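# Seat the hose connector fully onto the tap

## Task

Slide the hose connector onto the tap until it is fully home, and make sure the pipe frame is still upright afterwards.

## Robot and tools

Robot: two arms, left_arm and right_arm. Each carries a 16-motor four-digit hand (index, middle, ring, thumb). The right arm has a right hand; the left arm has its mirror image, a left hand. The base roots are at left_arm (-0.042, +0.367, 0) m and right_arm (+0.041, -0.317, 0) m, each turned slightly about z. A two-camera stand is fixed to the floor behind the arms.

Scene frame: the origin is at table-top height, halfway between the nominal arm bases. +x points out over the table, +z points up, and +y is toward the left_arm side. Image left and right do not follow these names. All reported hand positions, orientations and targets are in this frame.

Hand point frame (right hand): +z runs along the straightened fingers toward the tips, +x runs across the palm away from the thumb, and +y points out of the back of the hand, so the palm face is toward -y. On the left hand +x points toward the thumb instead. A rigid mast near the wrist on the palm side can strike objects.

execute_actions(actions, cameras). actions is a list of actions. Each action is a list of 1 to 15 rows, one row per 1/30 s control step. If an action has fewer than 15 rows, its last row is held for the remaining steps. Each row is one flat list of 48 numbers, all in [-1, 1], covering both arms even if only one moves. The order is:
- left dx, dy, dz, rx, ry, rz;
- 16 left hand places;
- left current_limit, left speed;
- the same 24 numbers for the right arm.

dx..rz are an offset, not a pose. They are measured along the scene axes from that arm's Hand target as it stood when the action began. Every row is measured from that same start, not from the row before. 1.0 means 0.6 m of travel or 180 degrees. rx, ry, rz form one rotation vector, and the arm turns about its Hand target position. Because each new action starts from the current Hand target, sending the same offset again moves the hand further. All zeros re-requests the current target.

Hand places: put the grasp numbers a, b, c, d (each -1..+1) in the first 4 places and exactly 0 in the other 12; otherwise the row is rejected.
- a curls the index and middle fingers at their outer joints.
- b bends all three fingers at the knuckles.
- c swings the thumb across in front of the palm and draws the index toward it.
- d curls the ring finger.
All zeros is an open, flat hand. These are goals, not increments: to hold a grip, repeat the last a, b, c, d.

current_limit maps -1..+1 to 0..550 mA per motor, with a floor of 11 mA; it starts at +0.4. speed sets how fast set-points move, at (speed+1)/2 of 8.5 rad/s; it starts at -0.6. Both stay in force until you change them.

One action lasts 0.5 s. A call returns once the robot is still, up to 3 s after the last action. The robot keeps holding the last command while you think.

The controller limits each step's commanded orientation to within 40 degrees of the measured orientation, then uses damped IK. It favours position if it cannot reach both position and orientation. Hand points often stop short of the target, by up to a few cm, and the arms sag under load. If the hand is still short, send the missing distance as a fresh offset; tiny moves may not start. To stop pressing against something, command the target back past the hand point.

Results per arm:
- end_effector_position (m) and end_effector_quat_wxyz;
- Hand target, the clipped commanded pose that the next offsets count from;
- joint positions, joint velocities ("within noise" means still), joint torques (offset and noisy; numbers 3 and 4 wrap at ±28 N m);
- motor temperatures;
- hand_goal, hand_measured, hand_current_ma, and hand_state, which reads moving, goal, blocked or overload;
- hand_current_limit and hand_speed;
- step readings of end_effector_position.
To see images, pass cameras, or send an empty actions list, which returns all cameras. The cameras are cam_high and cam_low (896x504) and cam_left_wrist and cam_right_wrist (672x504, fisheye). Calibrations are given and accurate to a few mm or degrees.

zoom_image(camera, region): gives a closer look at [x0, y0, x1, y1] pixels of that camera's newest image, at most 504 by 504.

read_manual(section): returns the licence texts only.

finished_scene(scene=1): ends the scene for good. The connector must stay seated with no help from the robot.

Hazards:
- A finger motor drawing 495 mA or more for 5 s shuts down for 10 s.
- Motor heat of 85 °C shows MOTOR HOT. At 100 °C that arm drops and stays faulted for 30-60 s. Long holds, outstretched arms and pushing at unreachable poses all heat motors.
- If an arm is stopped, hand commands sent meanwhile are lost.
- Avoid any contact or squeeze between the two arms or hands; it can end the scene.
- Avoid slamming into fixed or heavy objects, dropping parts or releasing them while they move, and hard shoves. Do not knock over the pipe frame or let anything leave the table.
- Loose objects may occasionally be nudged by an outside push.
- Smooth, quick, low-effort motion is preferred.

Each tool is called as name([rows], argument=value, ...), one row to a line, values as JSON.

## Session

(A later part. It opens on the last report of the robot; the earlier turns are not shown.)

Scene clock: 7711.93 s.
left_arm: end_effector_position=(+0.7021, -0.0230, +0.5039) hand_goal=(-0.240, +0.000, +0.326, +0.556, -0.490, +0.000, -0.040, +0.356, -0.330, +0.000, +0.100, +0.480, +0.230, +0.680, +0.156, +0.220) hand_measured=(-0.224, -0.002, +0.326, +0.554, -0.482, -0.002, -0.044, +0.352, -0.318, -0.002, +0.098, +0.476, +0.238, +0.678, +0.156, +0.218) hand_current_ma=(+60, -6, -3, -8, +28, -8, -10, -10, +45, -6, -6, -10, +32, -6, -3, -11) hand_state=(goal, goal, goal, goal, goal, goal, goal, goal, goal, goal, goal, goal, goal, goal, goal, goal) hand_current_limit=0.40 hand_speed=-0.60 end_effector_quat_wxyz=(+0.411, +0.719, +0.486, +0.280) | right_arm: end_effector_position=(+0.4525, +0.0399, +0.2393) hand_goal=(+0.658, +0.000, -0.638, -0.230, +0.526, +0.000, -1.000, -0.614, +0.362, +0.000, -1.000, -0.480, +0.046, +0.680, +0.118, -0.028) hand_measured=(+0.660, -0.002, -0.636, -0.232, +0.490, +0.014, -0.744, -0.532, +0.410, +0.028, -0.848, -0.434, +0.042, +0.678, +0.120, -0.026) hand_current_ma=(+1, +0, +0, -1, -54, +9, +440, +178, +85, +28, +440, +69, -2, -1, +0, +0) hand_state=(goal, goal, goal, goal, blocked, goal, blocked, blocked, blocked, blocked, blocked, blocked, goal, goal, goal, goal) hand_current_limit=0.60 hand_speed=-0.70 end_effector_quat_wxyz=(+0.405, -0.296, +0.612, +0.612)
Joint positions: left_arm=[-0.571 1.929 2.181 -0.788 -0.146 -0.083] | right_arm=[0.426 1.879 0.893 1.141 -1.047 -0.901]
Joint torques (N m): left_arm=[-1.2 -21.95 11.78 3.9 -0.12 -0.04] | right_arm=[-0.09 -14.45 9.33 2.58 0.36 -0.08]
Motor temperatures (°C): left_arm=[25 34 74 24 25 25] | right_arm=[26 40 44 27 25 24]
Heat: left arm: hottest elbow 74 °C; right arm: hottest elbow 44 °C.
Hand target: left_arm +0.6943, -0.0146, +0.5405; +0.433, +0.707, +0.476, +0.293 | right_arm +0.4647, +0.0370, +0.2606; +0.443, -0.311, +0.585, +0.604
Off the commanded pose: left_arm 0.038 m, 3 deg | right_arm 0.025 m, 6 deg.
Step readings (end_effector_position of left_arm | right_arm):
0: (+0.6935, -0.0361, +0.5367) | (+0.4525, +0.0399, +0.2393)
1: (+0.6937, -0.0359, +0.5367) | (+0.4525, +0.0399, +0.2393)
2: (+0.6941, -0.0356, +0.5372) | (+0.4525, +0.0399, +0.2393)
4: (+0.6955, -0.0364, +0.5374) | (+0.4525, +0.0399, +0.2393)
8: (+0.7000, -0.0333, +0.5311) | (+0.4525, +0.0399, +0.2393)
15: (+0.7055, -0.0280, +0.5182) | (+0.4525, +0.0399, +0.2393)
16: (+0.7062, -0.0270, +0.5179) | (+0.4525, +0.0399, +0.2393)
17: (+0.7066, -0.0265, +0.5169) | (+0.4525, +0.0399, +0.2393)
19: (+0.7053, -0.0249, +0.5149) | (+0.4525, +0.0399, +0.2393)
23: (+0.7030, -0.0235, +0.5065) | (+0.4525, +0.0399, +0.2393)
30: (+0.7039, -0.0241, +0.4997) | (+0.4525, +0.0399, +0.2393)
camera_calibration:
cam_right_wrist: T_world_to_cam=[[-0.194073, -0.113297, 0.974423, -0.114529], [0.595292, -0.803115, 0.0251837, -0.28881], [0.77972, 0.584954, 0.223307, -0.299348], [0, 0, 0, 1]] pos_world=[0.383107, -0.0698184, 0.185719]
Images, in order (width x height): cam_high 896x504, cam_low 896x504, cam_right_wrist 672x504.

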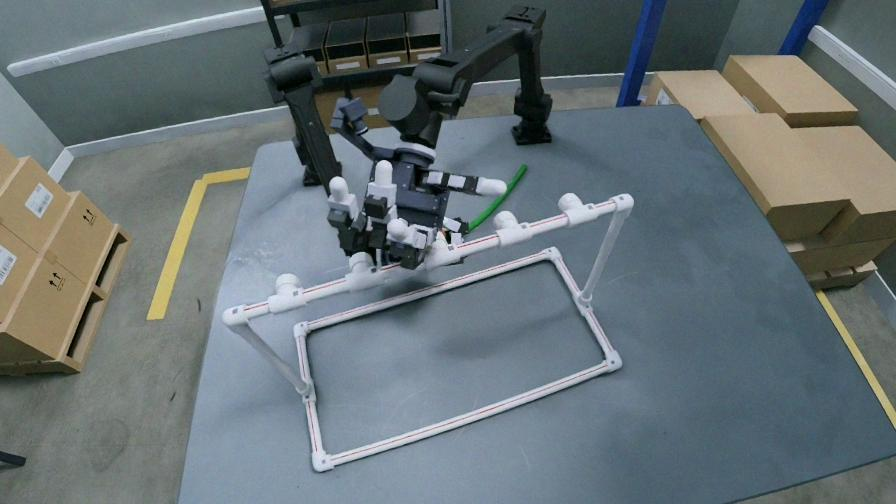

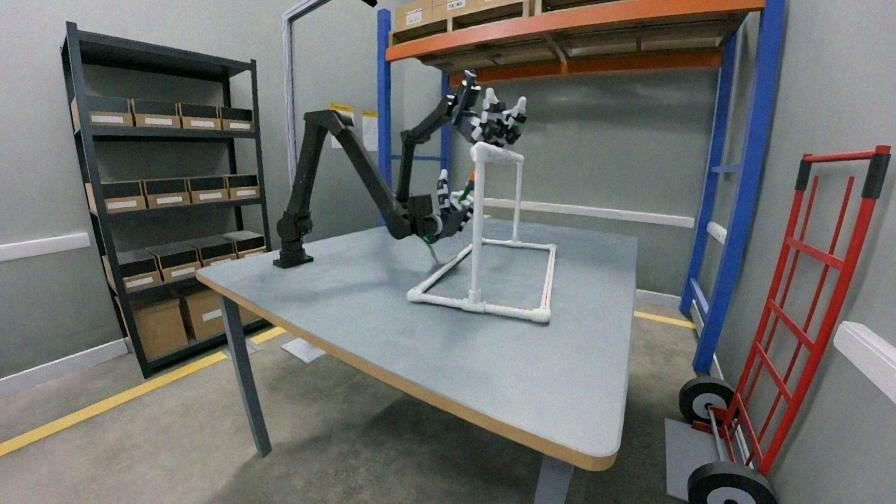

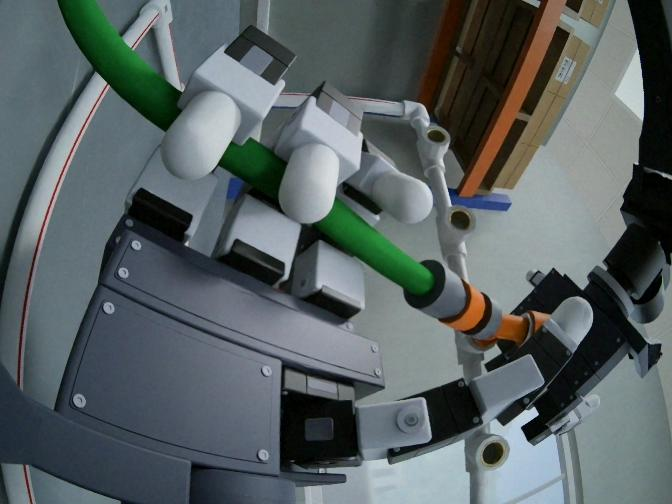

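execute_actions([
  [[-0.007,0.0028,-0.015,0,0,0,0.3,0.7,0.3,0.3,0,0,0,0,0,0,0,0,0,0,0,0,0.4,-0.6,0,0,0,0,0,0,1,0.1,0.45,1,0,0,0,0,0,0,0,0,0,0,0,0,0.6,-0.7]],
], cameras=["cam_high","cam_low","cam_right_wrist"])

zoom_image(camera="cam_low", region=[450, 115, 510, 165])

zoom_image(camera="cam_high", region=[380, 180, 480, 280])

zoom_image(camera="cam_right_wrist", region=[452, 200, 672, 420])

Scene clock: 7747.70 s.
left_arm: end_effector_position=(+0.6967, -0.0198, +0.5048) hand_goal=(-0.240, +0.000, +0.326, +0.556, -0.490, +0.000, -0.040, +0.356, -0.330, +0.000, +0.100, +0.480, +0.230, +0.680, +0.156, +0.220) hand_measured=(-0.224, -0.002, +0.326, +0.554, -0.482, -0.002, -0.044, +0.352, -0.318, -0.002, +0.098, +0.476, +0.238, +0.678, +0.156, +0.218) hand_current_ma=(+60, -6, -2, -8, +28, -8, -10, -10, +45, -6, -6, -10, +32, -6, -3, -11) hand_state=(goal, goal, goal, goal, goal, goal, goal, goal, goal, goal, goal, goal, goal, goal, goal, goal) hand_current_limit=0.40 hand_speed=-0.60 end_effector_quat_wxyz=(+0.417, +0.715, +0.484, +0.283) | right_arm: end_effector_position=(+0.4525, +0.0399, +0.2393) hand_goal=(+0.658, +0.000, -0.638, -0.230, +0.526, +0.000, -1.000, -0.614, +0.362, +0.000, -1.000, -0.480, +0.046, +0.680, +0.118, -0.028) hand_measured=(+0.660, -0.002, -0.636, -0.232, +0.490, +0.014, -0.744, -0.532, +0.410, +0.028, -0.848, -0.434, +0.042, +0.678, +0.120, -0.026) hand_current_ma=(+1, +0, +0, -1, -54, +9, +440, +178, +85, +27, +440, +69, -2, -1, +0, +0) hand_state=(goal, goal, goal, goal, blocked, goal, blocked, blocked, blocked, blocked, blocked, blocked, goal, goal, goal, goal) hand_current_limit=0.60 hand_speed=-0.70 end_effector_quat_wxyz=(+0.405, -0.296, +0.612, +0.612)
Joint positions: left_arm=[-0.571 1.901 2.13 -0.748 -0.146 -0.082] | right_arm=[0.426 1.879 0.893 1.141 -1.047 -0.901]
Joint torques (N m): left_arm=[-1.38 -21.36 11.22 3.62 -0.14 -0.04] | right_arm=[-0.15 -14.62 9.25 2.47 0.36 -0.09]
Motor temperatures (°C): left_arm=[25 36 71 25 25 25] | right_arm=[26 40 44 27 25 24]
Heat: left arm: hottest elbow 71 °C; right arm: hottest elbow 44 °C.
Hand target: left_arm +0.6901, -0.0130, +0.5313; +0.432, +0.707, +0.476, +0.293 | right_arm +0.4647, +0.0370, +0.2606; +0.443, -0.311, +0.585, +0.604
Off the commanded pose: left_arm 0.028 m, 2 deg | right_arm 0.025 m, 6 deg.
Step readings (end_effector_position of left_arm | right_arm):
0: (+0.7021, -0.0230, +0.5039) | (+0.4525, +0.0399, +0.2393)
1: (+0.7022, -0.0230, +0.5035) | (+0.4525, +0.0399, +0.2393)
2: (+0.7020, -0.0229, +0.5031) | (+0.4525, +0.0399, +0.2393)
4: (+0.7008, -0.0222, +0.5011) | (+0.4525, +0.0399, +0.2393)
8: (+0.6983, -0.0207, +0.5038) | (+0.4525, +0.0399, +0.2393)
15: (+0.6967, -0.0198, +0.5049) | (+0.4525, +0.0399, +0.2393)
camera_calibration:
cam_right_wrist: T_world_to_cam=[[-0.194073, -0.113297, 0.974423, -0.114529], [0.595292, -0.803115, 0.0251837, -0.28881], [0.77972, 0.584954, 0.223307, -0.299348], [0, 0, 0, 1]] pos_world=[0.383107, -0.0698184, 0.185719]
Images, in order (width x height): cam_high 896x504, cam_low 896x504, cam_right_wrist 672x504.

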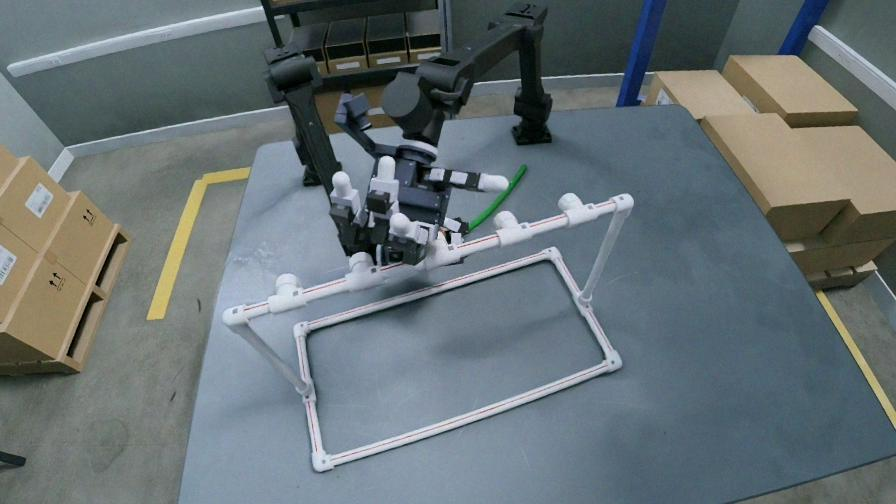

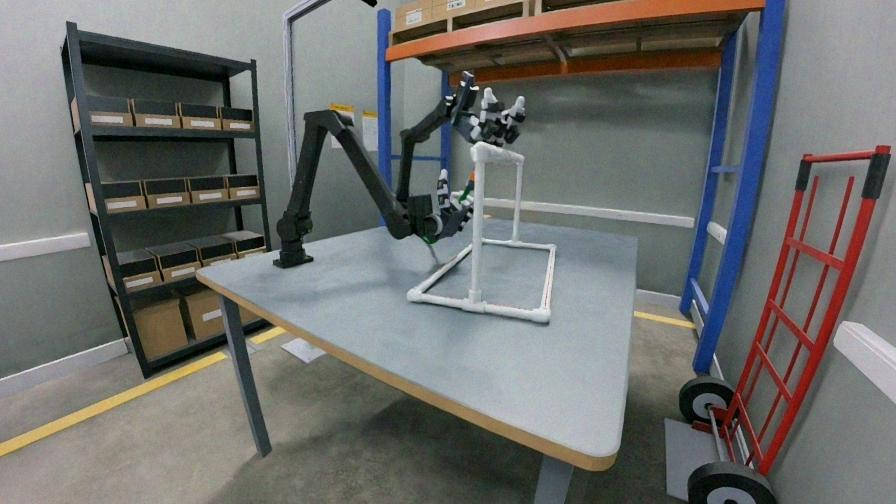

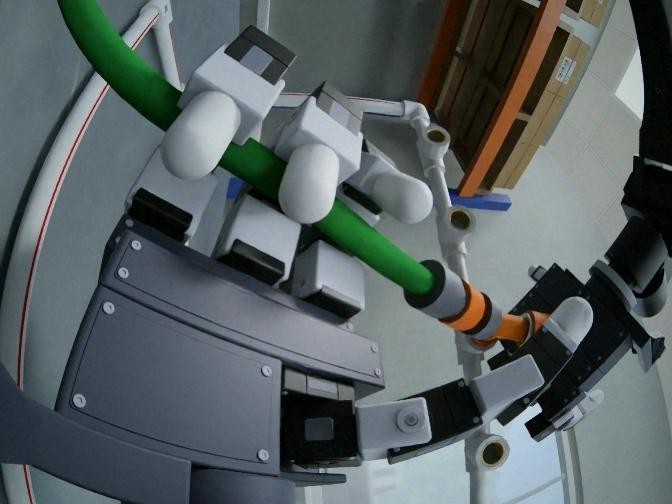

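Scaled by 8.400 from the camera's 896x504 image, which has a finer 1280x720 frame.

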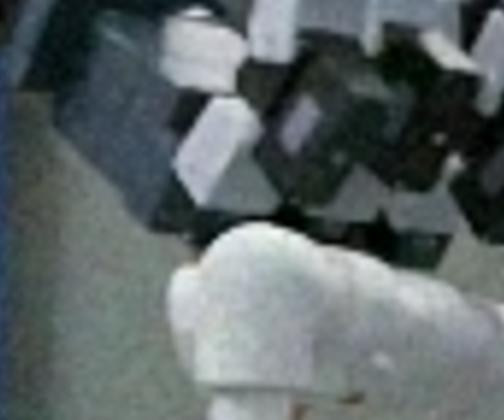

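Scaled by 5.040 from the camera's 896x504 image, which has a finer 1280x720 frame.

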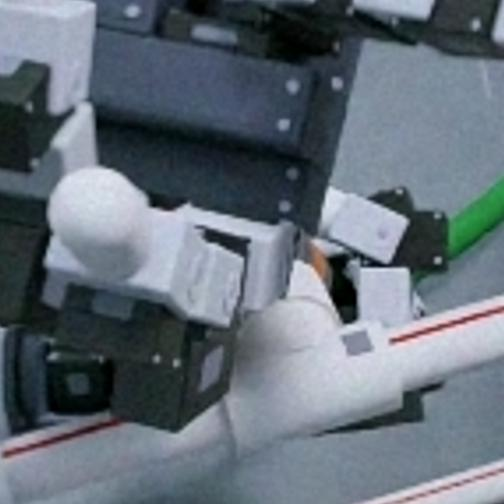

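Scaled by 2.291 from the camera's 672x504 image, which has a finer 960x720 frame.

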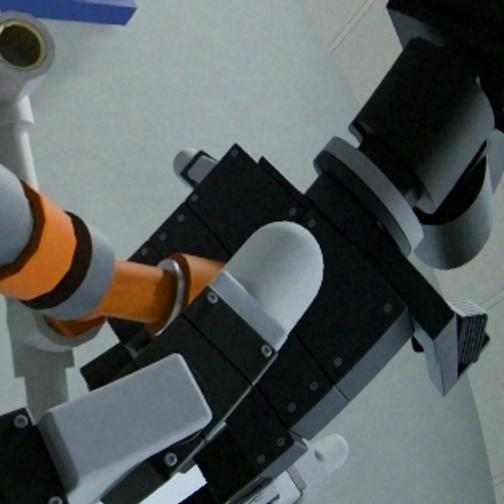

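execute_actions([
  [[-0.008,0.0034,-0.018,0,0,0,0.3,0.7,0.3,0.3,0,0,0,0,0,0,0,0,0,0,0,0,0.4,-0.6,0,0,0,0,0,0,1,0.1,0.45,1,0,0,0,0,0,0,0,0,0,0,0,0,0.6,-0.7]],
], cameras=["cam_high","cam_low","cam_right_wrist"])

zoom_image(camera="cam_low", region=[450, 115, 510, 165])

zoom_image(camera="cam_right_wrist", region=[390, 240, 570, 390])

Scene clock: 7761.23 s.
left_arm: end_effector_position=(+0.6897, -0.0156, +0.5094) hand_goal=(-0.240, +0.000, +0.326, +0.556, -0.490, +0.000, -0.040, +0.356, -0.330, +0.000, +0.100, +0.480, +0.230, +0.680, +0.156, +0.220) hand_measured=(-0.224, -0.002, +0.326, +0.554, -0.482, -0.002, -0.044, +0.352, -0.318, -0.002, +0.098, +0.476, +0.238, +0.678, +0.156, +0.218) hand_current_ma=(+60, -6, -2, -8, +28, -8, -10, -10, +45, -6, -6, -10, +32, -6, -3, -11) hand_state=(goal, goal, goal, goal, goal, goal, goal, goal, goal, goal, goal, goal, goal, goal, goal, goal) hand_current_limit=0.40 hand_speed=-0.60 end_effector_quat_wxyz=(+0.428, +0.709, +0.481, +0.288) | right_arm: end_effector_position=(+0.4525, +0.0399, +0.2393) hand_goal=(+0.658, +0.000, -0.638, -0.230, +0.526, +0.000, -1.000, -0.614, +0.362, +0.000, -1.000, -0.480, +0.046, +0.680, +0.118, -0.028) hand_measured=(+0.660, -0.002, -0.636, -0.232, +0.490, +0.014, -0.744, -0.532, +0.410, +0.028, -0.848, -0.434, +0.042, +0.678, +0.120, -0.026) hand_current_ma=(+1, +0, +0, -1, -54, +9, +440, +178, +85, +27, +440, +69, -2, -1, +0, +0) hand_state=(goal, goal, goal, goal, blocked, goal, blocked, blocked, blocked, blocked, blocked, blocked, goal, goal, goal, goal) hand_current_limit=0.60 hand_speed=-0.70 end_effector_quat_wxyz=(+0.405, -0.296, +0.612, +0.612)
Joint positions: left_arm=[-0.571 1.868 2.074 -0.698 -0.146 -0.081] | right_arm=[0.426 1.879 0.893 1.141 -1.047 -0.901]
Joint torques (N m): left_arm=[-1.55 -19.78 10.66 3.3 -0.16 -0.06] | right_arm=[-0.21 -14.97 9.31 2.48 0.34 -0.08]
Motor temperatures (°C): left_arm=[25 37 69 25 25 25] | right_arm=[26 40 44 27 25 24]
Heat: left arm: hottest elbow 69 °C; right arm: hottest elbow 44 °C.
Hand target: left_arm +0.6854, -0.0109, +0.5206; +0.433, +0.707, +0.476, +0.293 | right_arm +0.4647, +0.0370, +0.2606; +0.443, -0.311, +0.585, +0.604
Off the commanded pose: left_arm 0.013 m, 1 deg | right_arm 0.025 m, 6 deg.
Step readings (end_effector_position of left_arm | right_arm):
0: (+0.6967, -0.0198, +0.5049) | (+0.4525, +0.0399, +0.2393)
1: (+0.6966, -0.0198, +0.5048) | (+0.4525, +0.0399, +0.2393)
2: (+0.6965, -0.0197, +0.5044) | (+0.4525, +0.0399, +0.2393)
4: (+0.6951, -0.0189, +0.5054) | (+0.4525, +0.0399, +0.2393)
8: (+0.6912, -0.0165, +0.5085) | (+0.4525, +0.0399, +0.2393)
15: (+0.6896, -0.0156, +0.5095) | (+0.4525, +0.0399, +0.2393)
camera_calibration:
cam_right_wrist: T_world_to_cam=[[-0.194073, -0.113297, 0.974423, -0.114529], [0.595292, -0.803115, 0.0251837, -0.28881], [0.77972, 0.584954, 0.223307, -0.299348], [0, 0, 0, 1]] pos_world=[0.383107, -0.0698184, 0.185719]
Images, in order (width x height): cam_high 896x504, cam_low 896x504, cam_right_wrist 672x504.

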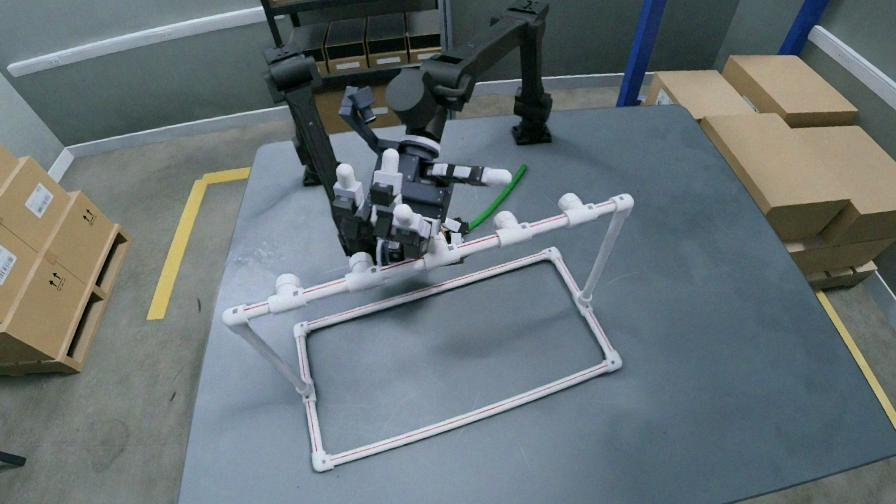

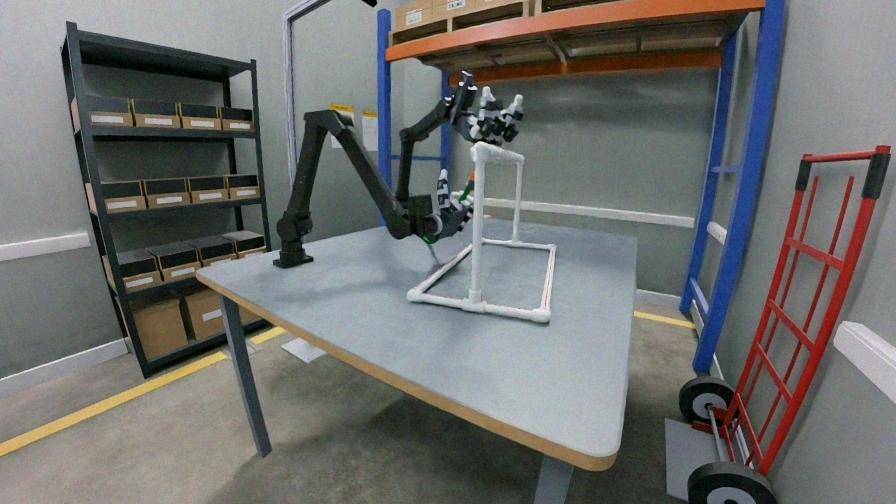

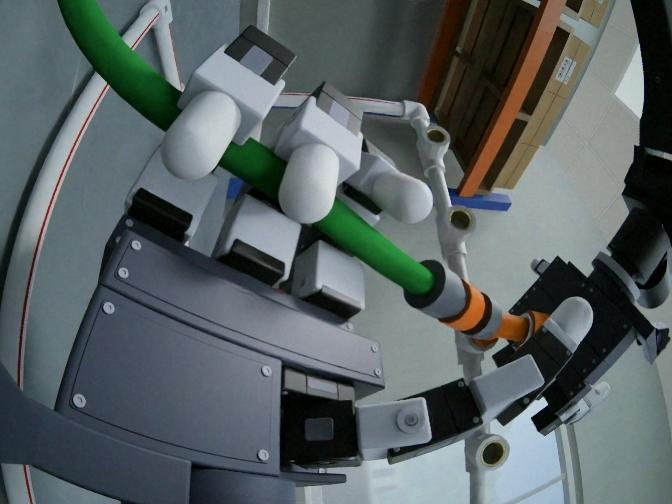

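Scaled by 8.400 from the camera's 896x504 image, which has a finer 1280x720 frame.

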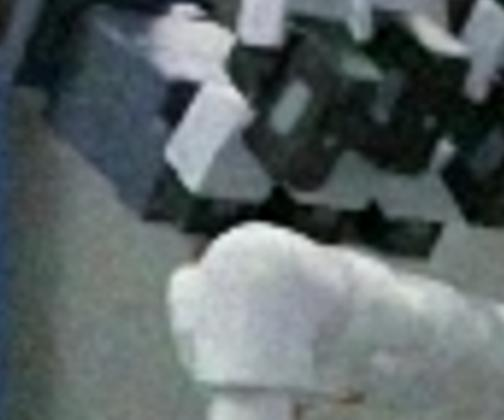

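Scaled by 2.800 from the camera's 672x504 image, which has a finer 960x720 frame.

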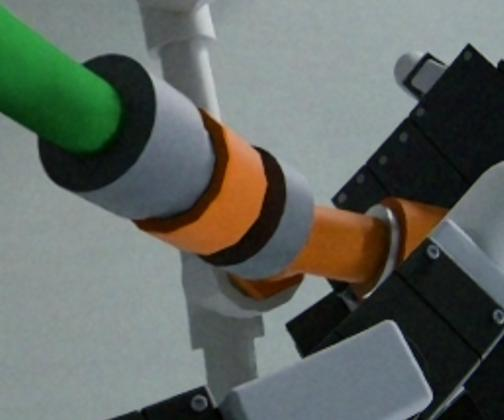

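execute_actions([
  [[-0.01,0.004,-0.022,0,0,0,0.3,0.7,0.3,0.3,0,0,0,0,0,0,0,0,0,0,0,0,0.4,-0.6,0,0,0,0,0,0,1,0.1,0.45,1,0,0,0,0,0,0,0,0,0,0,0,0,0.6,-0.7]],
], cameras=["cam_high","cam_low","cam_right_wrist"])

zoom_image(camera="cam_low", region=[450, 115, 510, 165])

zoom_image(camera="cam_right_wrist", region=[390, 240, 570, 390])

Scene clock: 7775.43 s.
left_arm: end_effector_position=(+0.6812, -0.0104, +0.5134) hand_goal=(-0.240, +0.000, +0.326, +0.556, -0.490, +0.000, -0.040, +0.356, -0.330, +0.000, +0.100, +0.480, +0.230, +0.680, +0.156, +0.220) hand_measured=(-0.224, -0.002, +0.326, +0.554, -0.482, -0.002, -0.044, +0.352, -0.318, -0.002, +0.098, +0.476, +0.238, +0.678, +0.156, +0.218) hand_current_ma=(+60, -6, -2, -8, +28, -8, -10, -10, +45, -6, -6, -10, +32, -6, -3, -11) hand_state=(goal, goal, goal, goal, goal, goal, goal, goal, goal, goal, goal, goal, goal, goal, goal, goal) hand_current_limit=0.40 hand_speed=-0.60 end_effector_quat_wxyz=(+0.440, +0.702, +0.477, +0.293) | right_arm: end_effector_position=(+0.4523, +0.0398, +0.2393) hand_goal=(+0.658, +0.000, -0.638, -0.230, +0.526, +0.000, -1.000, -0.614, +0.362, +0.000, -1.000, -0.480, +0.046, +0.680, +0.118, -0.028) hand_measured=(+0.660, -0.002, -0.636, -0.232, +0.490, +0.014, -0.744, -0.532, +0.410, +0.028, -0.848, -0.434, +0.042, +0.678, +0.120, -0.026) hand_current_ma=(+1, +0, +0, -1, -54, +9, +440, +178, +85, +27, +440, +69, -2, -1, +0, +0) hand_state=(goal, goal, goal, goal, blocked, goal, blocked, blocked, blocked, blocked, blocked, blocked, goal, goal, goal, goal) hand_current_limit=0.60 hand_speed=-0.70 end_effector_quat_wxyz=(+0.404, -0.296, +0.612, +0.612)
Joint positions: left_arm=[-0.571 1.83 2.008 -0.64 -0.146 -0.081] | right_arm=[0.426 1.879 0.893 1.141 -1.048 -0.901]
Joint torques (N m): left_arm=[-1.61 -18.73 9.91 2.88 -0.2 -0.06] | right_arm=[-0.38 -14.8 9.33 2.58 0.38 -0.08]
Motor temperatures (°C): left_arm=[25 36 67 24 25 25] | right_arm=[26 40 44 27 25 24]
Heat: left arm: hottest elbow 67 °C; right arm: hottest elbow 44 °C.
Hand target: left_arm +0.6794, -0.0085, +0.5074; +0.433, +0.707, +0.476, +0.293 | right_arm +0.4647, +0.0370, +0.2607; +0.443, -0.311, +0.585, +0.604
Off the commanded pose: left_arm 0.007 m, 1 deg | right_arm 0.025 m, 6 deg.
Step readings (end_effector_position of left_arm | right_arm):
0: (+0.6897, -0.0156, +0.5091) | (+0.4525, +0.0399, +0.2393)
1: (+0.6896, -0.0156, +0.5091) | (+0.4525, +0.0399, +0.2393)
2: (+0.6894, -0.0154, +0.5085) | (+0.4525, +0.0399, +0.2393)
4: (+0.6875, -0.0143, +0.5099) | (+0.4525, +0.0399, +0.2393)
8: (+0.6830, -0.0116, +0.5123) | (+0.4523, +0.0398, +0.2393)
15: (+0.6811, -0.0104, +0.5136) | (+0.4523, +0.0398, +0.2393)
camera_calibration:
cam_right_wrist: T_world_to_cam=[[-0.193998, -0.113291, 0.974438, -0.114591], [0.59619, -0.802442, 0.0253994, -0.289171], [0.779052, 0.585878, 0.223215, -0.298876], [0, 0, 0, 1]] pos_world=[0.38301, -0.0699208, 0.18572]
Images, in order (width x height): cam_high 896x504, cam_low 896x504, cam_right_wrist 672x504.

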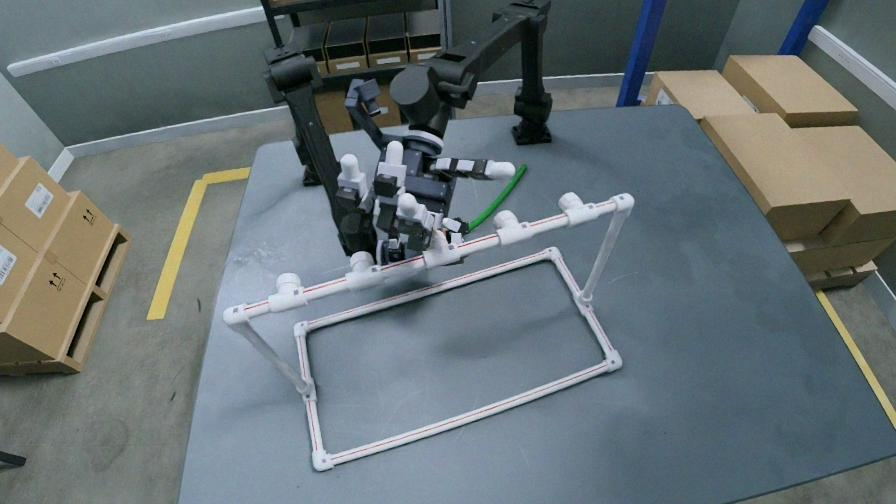

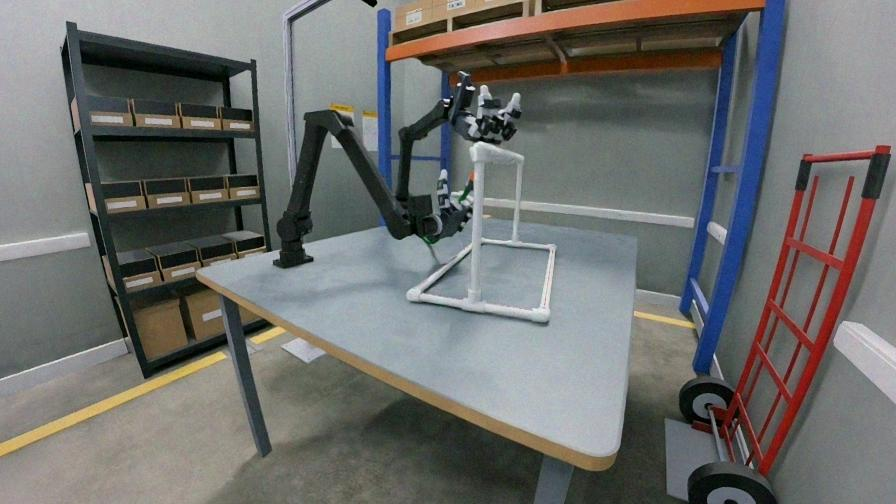

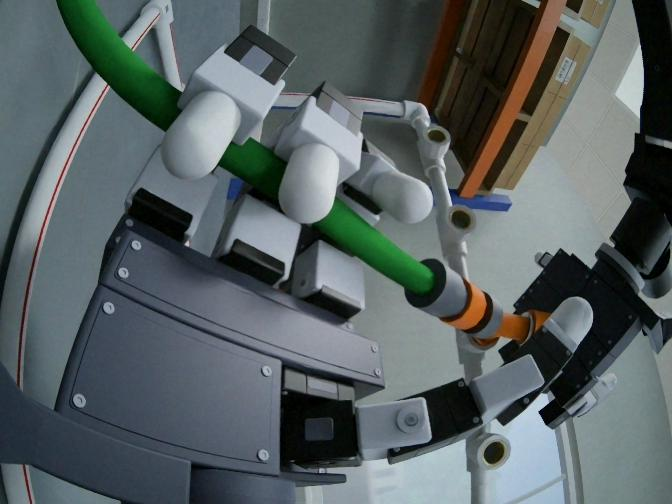

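Scaled by 8.400 from the camera's 896x504 image, which has a finer 1280x720 frame.

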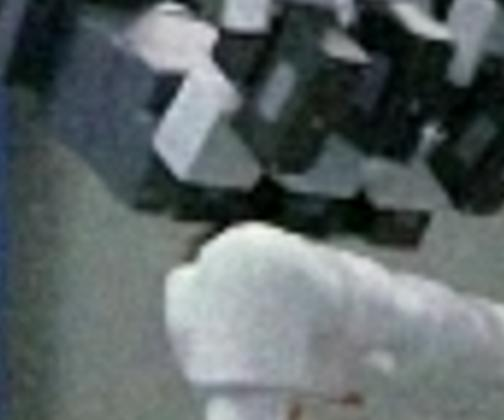

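Scaled by 2.800 from the camera's 672x504 image, which has a finer 960x720 frame.

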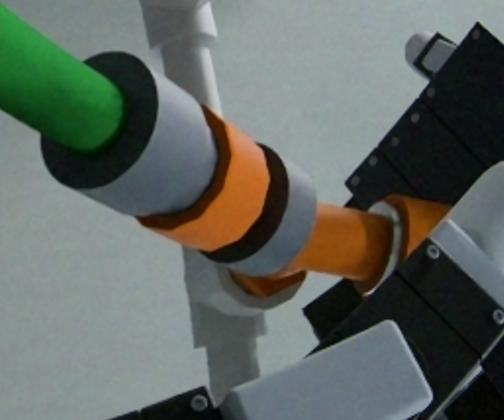

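zoom_image(camera="cam_high", region=[380, 170, 480, 280])

zoom_image(camera="cam_right_wrist", region=[472, 220, 652, 440])

Scaled by 4.582 from the camera's 896x504 image, which has a finer 1280x720 frame.

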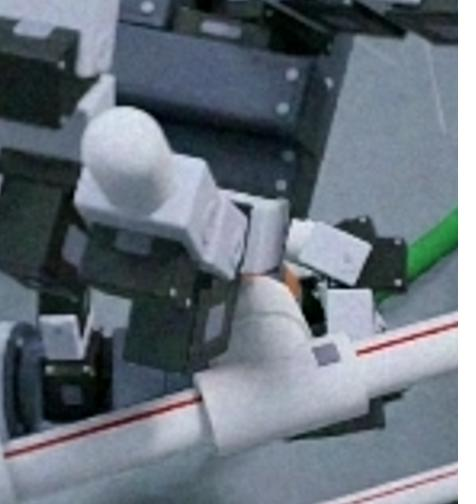

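Scaled by 2.291 from the camera's 672x504 image, which has a finer 960x720 frame.

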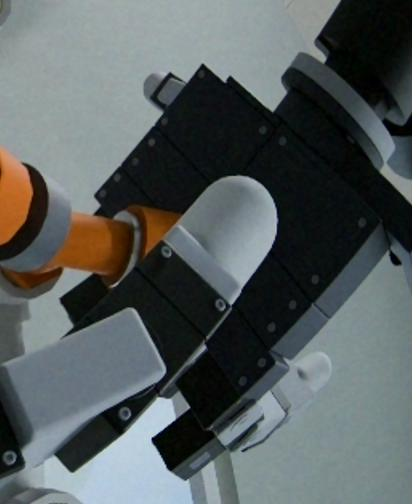

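execute_actions([
  [[0.008,-0.003,-0.02,0,0,0,0.3,0.7,0.3,0.3,0,0,0,0,0,0,0,0,0,0,0,0,0.4,-0.6,0,0,0,0,0,0,1,0.1,0.45,1,0,0,0,0,0,0,0,0,0,0,0,0,0.6,-0.7]],
  [[0.003,-0.001,-0.03,0,0,0,0.3,0.7,0.3,0.3,0,0,0,0,0,0,0,0,0,0,0,0,0.4,-0.6,0,0,0,0,0,0,1,0.1,0.45,1,0,0,0,0,0,0,0,0,0,0,0,0,0.6,-0.7]],
], cameras=["cam_high","cam_low","cam_right_wrist"])

zoom_image(camera="cam_low", region=[450, 115, 510, 165])

zoom_image(camera="cam_right_wrist", region=[390, 240, 570, 390])

Scene clock: 7832.97 s.
left_arm: end_effector_position=(+0.6785, -0.0090, +0.5146) hand_goal=(-0.240, +0.000, +0.326, +0.556, -0.490, +0.000, -0.040, +0.356, -0.330, +0.000, +0.100, +0.480, +0.230, +0.680, +0.156, +0.220) hand_measured=(-0.224, -0.002, +0.326, +0.554, -0.482, -0.002, -0.044, +0.352, -0.318, -0.002, +0.098, +0.476, +0.238, +0.678, +0.156, +0.218) hand_current_ma=(+60, -6, -2, -8, +28, -8, -10, -10, +45, -6, -6, -10, +32, -6, -3, -11) hand_state=(goal, goal, goal, goal, goal, goal, goal, goal, goal, goal, goal, goal, goal, goal, goal, goal) hand_current_limit=0.40 hand_speed=-0.60 end_effector_quat_wxyz=(+0.457, +0.691, +0.471, +0.302) | right_arm: end_effector_position=(+0.4523, +0.0398, +0.2393) hand_goal=(+0.658, +0.000, -0.638, -0.230, +0.526, +0.000, -1.000, -0.614, +0.362, +0.000, -1.000, -0.480, +0.046, +0.680, +0.118, -0.028) hand_measured=(+0.660, -0.002, -0.636, -0.232, +0.490, +0.014, -0.744, -0.532, +0.410, +0.028, -0.848, -0.434, +0.042, +0.678, +0.120, -0.026) hand_current_ma=(+1, +0, +0, -1, -54, +9, +440, +178, +85, +27, +440, +69, -2, -1, +0, +0) hand_state=(goal, goal, goal, goal, blocked, goal, blocked, blocked, blocked, blocked, blocked, blocked, goal, goal, goal, goal) hand_current_limit=0.60 hand_speed=-0.70 end_effector_quat_wxyz=(+0.404, -0.296, +0.612, +0.612)
Joint positions: left_arm=[-0.571 1.811 1.954 -0.558 -0.146 -0.078] | right_arm=[0.426 1.879 0.893 1.141 -1.048 -0.901]
Joint torques (N m): left_arm=[-1.44 -16.38 8.66 2.51 -0.11 -0.07] | right_arm=[0.09 -14.27 9.4 2.51 0.41 -0.09]
Motor temperatures (°C): left_arm=[25 34 61 24 25 25] | right_arm=[26 40 44 27 26 24]
Heat: left arm: hottest elbow 61 °C; right arm: hottest elbow 44 °C.
Hand target: left_arm +0.6859, -0.0109, +0.4776; +0.433, +0.707, +0.476, +0.293 | right_arm +0.4647, +0.0370, +0.2607; +0.443, -0.311, +0.585, +0.604
Off the commanded pose: left_arm 0.038 m, 4 deg | right_arm 0.025 m, 6 deg.
Step readings (end_effector_position of left_arm | right_arm):
0: (+0.6812, -0.0104, +0.5132) | (+0.4523, +0.0398, +0.2393)
1: (+0.6812, -0.0104, +0.5133) | (+0.4523, +0.0398, +0.2393)
2: (+0.6812, -0.0104, +0.5132) | (+0.4523, +0.0398, +0.2393)
4: (+0.6810, -0.0104, +0.5130) | (+0.4523, +0.0398, +0.2393)
8: (+0.6807, -0.0102, +0.5135) | (+0.4523, +0.0398, +0.2393)
15: (+0.6806, -0.0102, +0.5135) | (+0.4523, +0.0398, +0.2393)
16: (+0.6807, -0.0102, +0.5132) | (+0.4523, +0.0398, +0.2393)
17: (+0.6805, -0.0101, +0.5130) | (+0.4523, +0.0398, +0.2393)
19: (+0.6798, -0.0097, +0.5133) | (+0.4523, +0.0398, +0.2393)
23: (+0.6788, -0.0092, +0.5142) | (+0.4523, +0.0398, +0.2393)
30: (+0.6786, -0.0091, +0.5142) | (+0.4523, +0.0398, +0.2393)
camera_calibration:
cam_right_wrist: T_world_to_cam=[[-0.193998, -0.113291, 0.974438, -0.114591], [0.59619, -0.802442, 0.0253994, -0.289171], [0.779052, 0.585878, 0.223215, -0.298876], [0, 0, 0, 1]] pos_world=[0.38301, -0.0699208, 0.18572]
Images, in order (width x height): cam_high 896x504, cam_low 896x504, cam_right_wrist 672x504.

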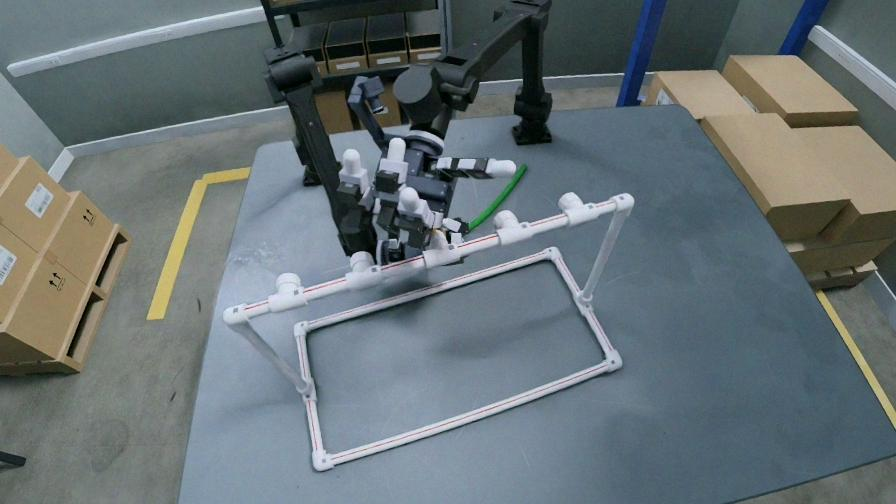

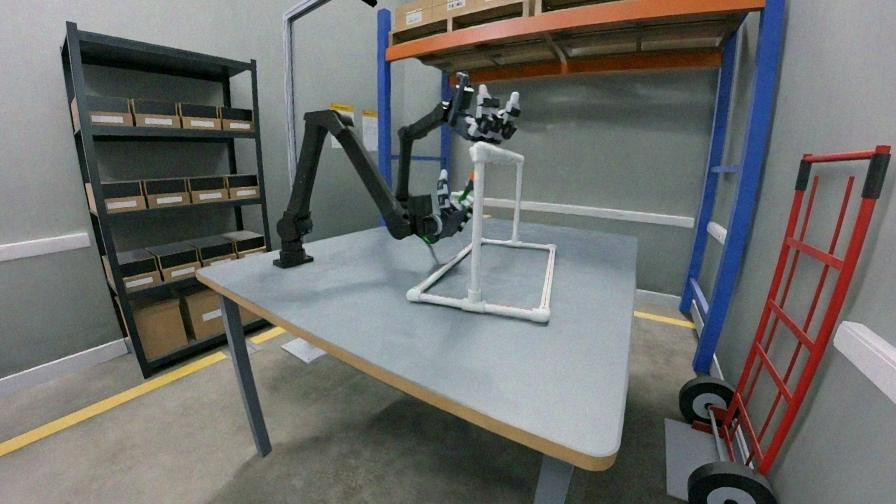

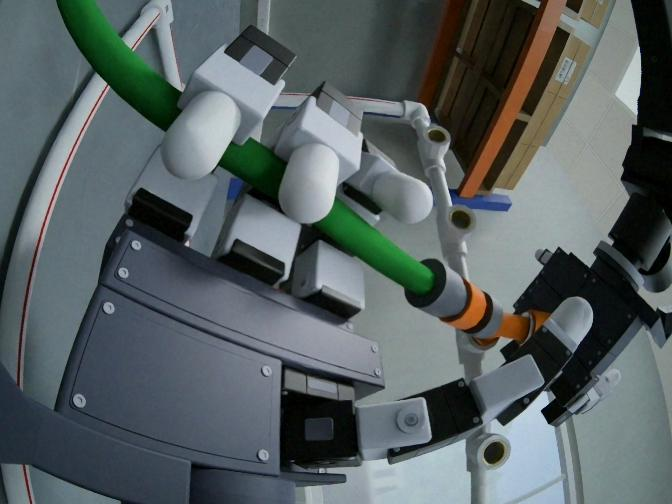

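Scaled by 8.400 from the camera's 896x504 image, which has a finer 1280x720 frame.

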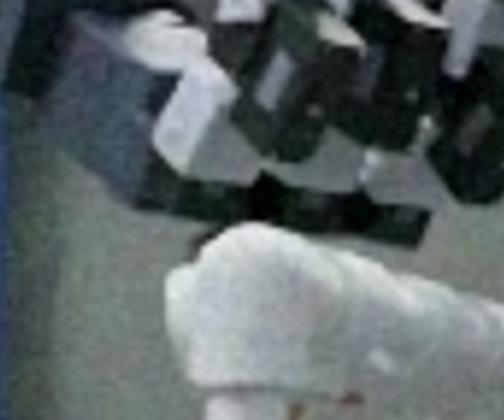

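Scaled by 2.800 from the camera's 672x504 image, which has a finer 960x720 frame.

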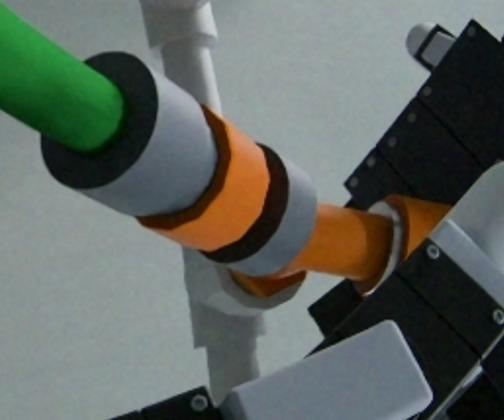

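execute_actions([
  [[0.0,0.0,-0.015,0,0,0,0.3,0.7,0.3,0.3,0,0,0,0,0,0,0,0,0,0,0,0,0.4,-0.6,0.007,-0.003,0.025,0,0,0,1,0.1,0.45,1,0,0,0,0,0,0,0,0,0,0,0,0,0.6,-0.7]],
  [[0.0,0.0,-0.01,0,0,0,0.3,0.7,0.3,0.3,0,0,0,0,0,0,0,0,0,0,0,0,0.4,-0.6,0.005,-0.003,0.02,0,0,0,1,0.1,0.45,1,0,0,0,0,0,0,0,0,0,0,0,0,0.6,-0.7]],
], cameras=["cam_high","cam_low","cam_right_wrist"])

zoom_image(camera="cam_low", region=[450, 115, 510, 165])

zoom_image(camera="cam_right_wrist", region=[390, 240, 570, 390])

Scene clock: 7847.17 s.
left_arm: end_effector_position=(+0.6763, -0.0078, +0.5153) hand_goal=(-0.240, +0.000, +0.326, +0.556, -0.490, +0.000, -0.040, +0.356, -0.330, +0.000, +0.100, +0.480, +0.230, +0.680, +0.156, +0.220) hand_measured=(-0.224, -0.002, +0.326, +0.554, -0.482, -0.002, -0.044, +0.352, -0.318, -0.002, +0.098, +0.476, +0.238, +0.678, +0.156, +0.218) hand_current_ma=(+60, -6, -2, -8, +28, -8, -10, -10, +45, -6, -6, -10, +32, -6, -3, -11) hand_state=(goal, goal, goal, goal, goal, goal, goal, goal, goal, goal, goal, goal, goal, goal, goal, goal) hand_current_limit=0.40 hand_speed=-0.60 end_effector_quat_wxyz=(+0.468, +0.684, +0.467, +0.307) | right_arm: end_effector_position=(+0.4526, +0.0394, +0.2406) hand_goal=(+0.658, +0.000, -0.638, -0.230, +0.526, +0.000, -1.000, -0.614, +0.362, +0.000, -1.000, -0.480, +0.046, +0.680, +0.118, -0.028) hand_measured=(+0.660, -0.002, -0.636, -0.232, +0.490, +0.014, -0.744, -0.532, +0.410, +0.028, -0.848, -0.434, +0.042, +0.678, +0.120, -0.026) hand_current_ma=(+1, +0, +0, -1, -54, +9, +440, +178, +85, +26, +440, +69, -2, -1, +0, +0) hand_state=(goal, goal, goal, goal, blocked, goal, blocked, blocked, blocked, blocked, blocked, blocked, goal, goal, goal, goal) hand_current_limit=0.60 hand_speed=-0.70 end_effector_quat_wxyz=(+0.393, -0.295, +0.618, +0.614)
Joint positions: left_arm=[-0.571 1.8 1.919 -0.507 -0.146 -0.077] | right_arm=[0.424 1.869 0.893 1.107 -1.06 -0.901]
Joint torques (N m): left_arm=[-1.44 -15.62 7.83 2.07 -0.11 -0.09] | right_arm=[-1.08 -17.44 10.96 1.22 0.41 0]
Motor temperatures (°C): left_arm=[25 34 58 24 25 25] | right_arm=[26 40 44 27 26 24]
Heat: left arm: hottest elbow 58 °C; right arm: hottest elbow 44 °C.
Hand target: left_arm +0.6859, -0.0109, +0.4624; +0.433, +0.707, +0.476, +0.293 | right_arm +0.4718, +0.0334, +0.2876; +0.443, -0.311, +0.585, +0.604
Off the commanded pose: left_arm 0.054 m, 5 deg | right_arm 0.051 m, 7 deg.
Step readings (end_effector_position of left_arm | right_arm):
0: (+0.6785, -0.0090, +0.5143) | (+0.4523, +0.0398, +0.2393)
1: (+0.6785, -0.0090, +0.5144) | (+0.4522, +0.0398, +0.2393)
2: (+0.6784, -0.0090, +0.5141) | (+0.4522, +0.0398, +0.2393)
4: (+0.6779, -0.0087, +0.5145) | (+0.4519, +0.0398, +0.2392)
8: (+0.6774, -0.0084, +0.5148) | (+0.4518, +0.0398, +0.2392)
15: (+0.6771, -0.0083, +0.5150) | (+0.4519, +0.0398, +0.2390)
16: (+0.6772, -0.0083, +0.5149) | (+0.4520, +0.0398, +0.2390)
17: (+0.6771, -0.0083, +0.5147) | (+0.4522, +0.0397, +0.2389)
19: (+0.6768, -0.0081, +0.5150) | (+0.4525, +0.0393, +0.2395)
23: (+0.6764, -0.0079, +0.5152) | (+0.4523, +0.0393, +0.2404)
30: (+0.6763, -0.0078, +0.5154) | (+0.4525, +0.0394, +0.2406)
camera_calibration:
cam_right_wrist: T_world_to_cam=[[-0.17212, -0.10486, 0.979479, -0.127357], [0.604507, -0.796324, 0.0209752, -0.292699], [0.777783, 0.595712, 0.200452, -0.293414], [0, 0, 0, 1]] pos_world=[0.38323, -0.0716469, 0.189698]
Images, in order (width x height): cam_high 896x504, cam_low 896x504, cam_right_wrist 672x504.

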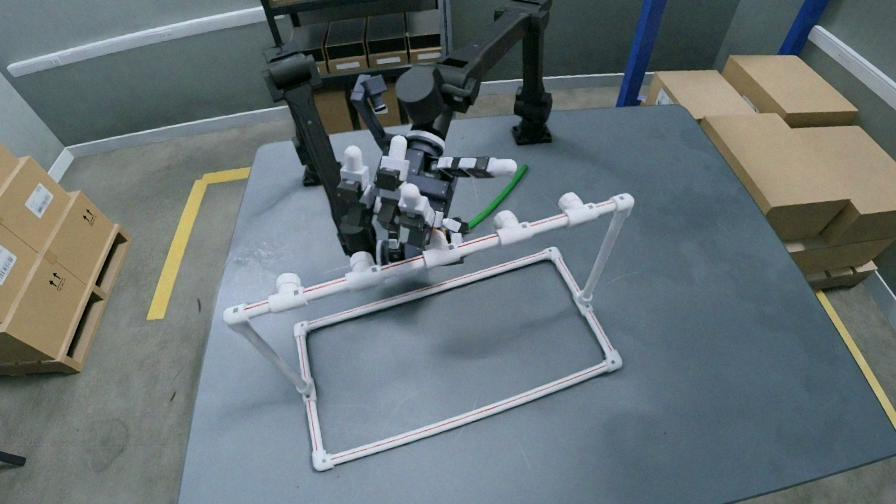

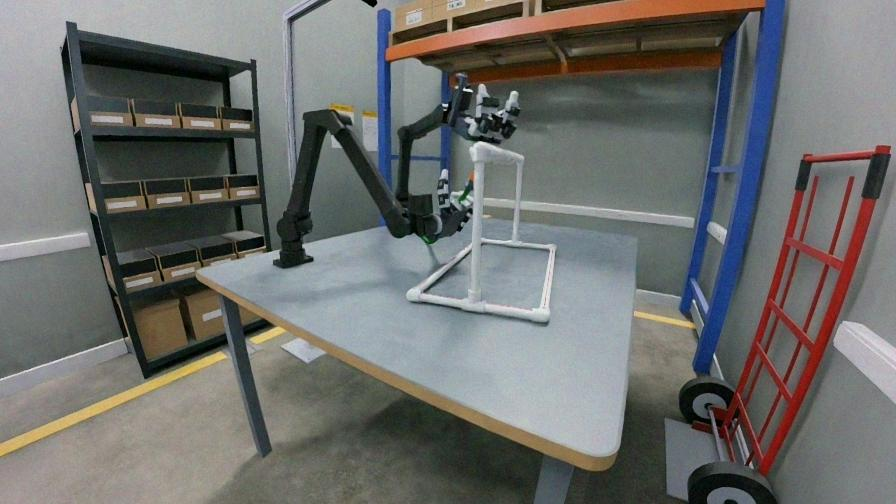

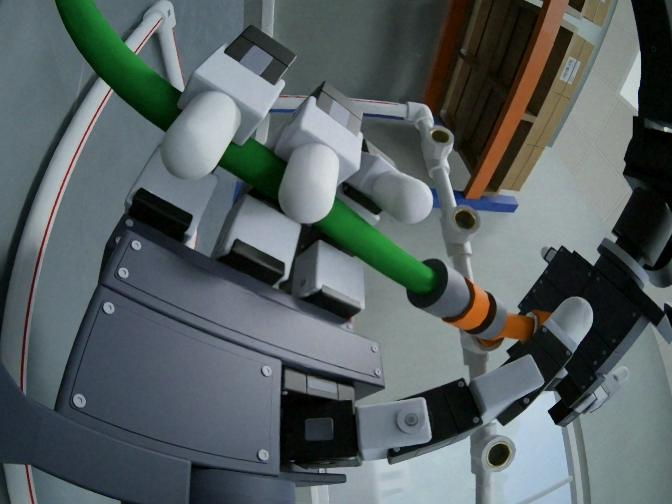

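Scaled by 8.400 from the camera's 896x504 image, which has a finer 1280x720 frame.

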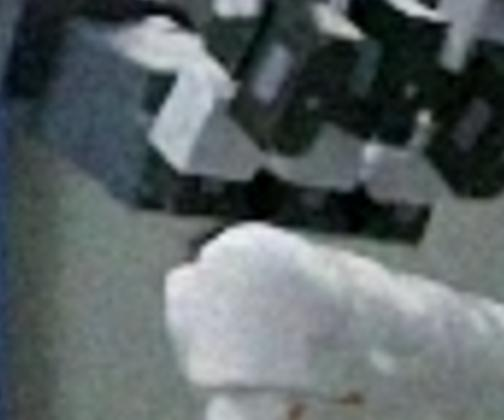

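Scaled by 2.800 from the camera's 672x504 image, which has a finer 960x720 frame.

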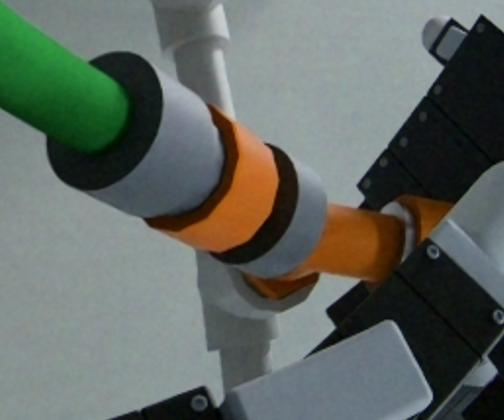

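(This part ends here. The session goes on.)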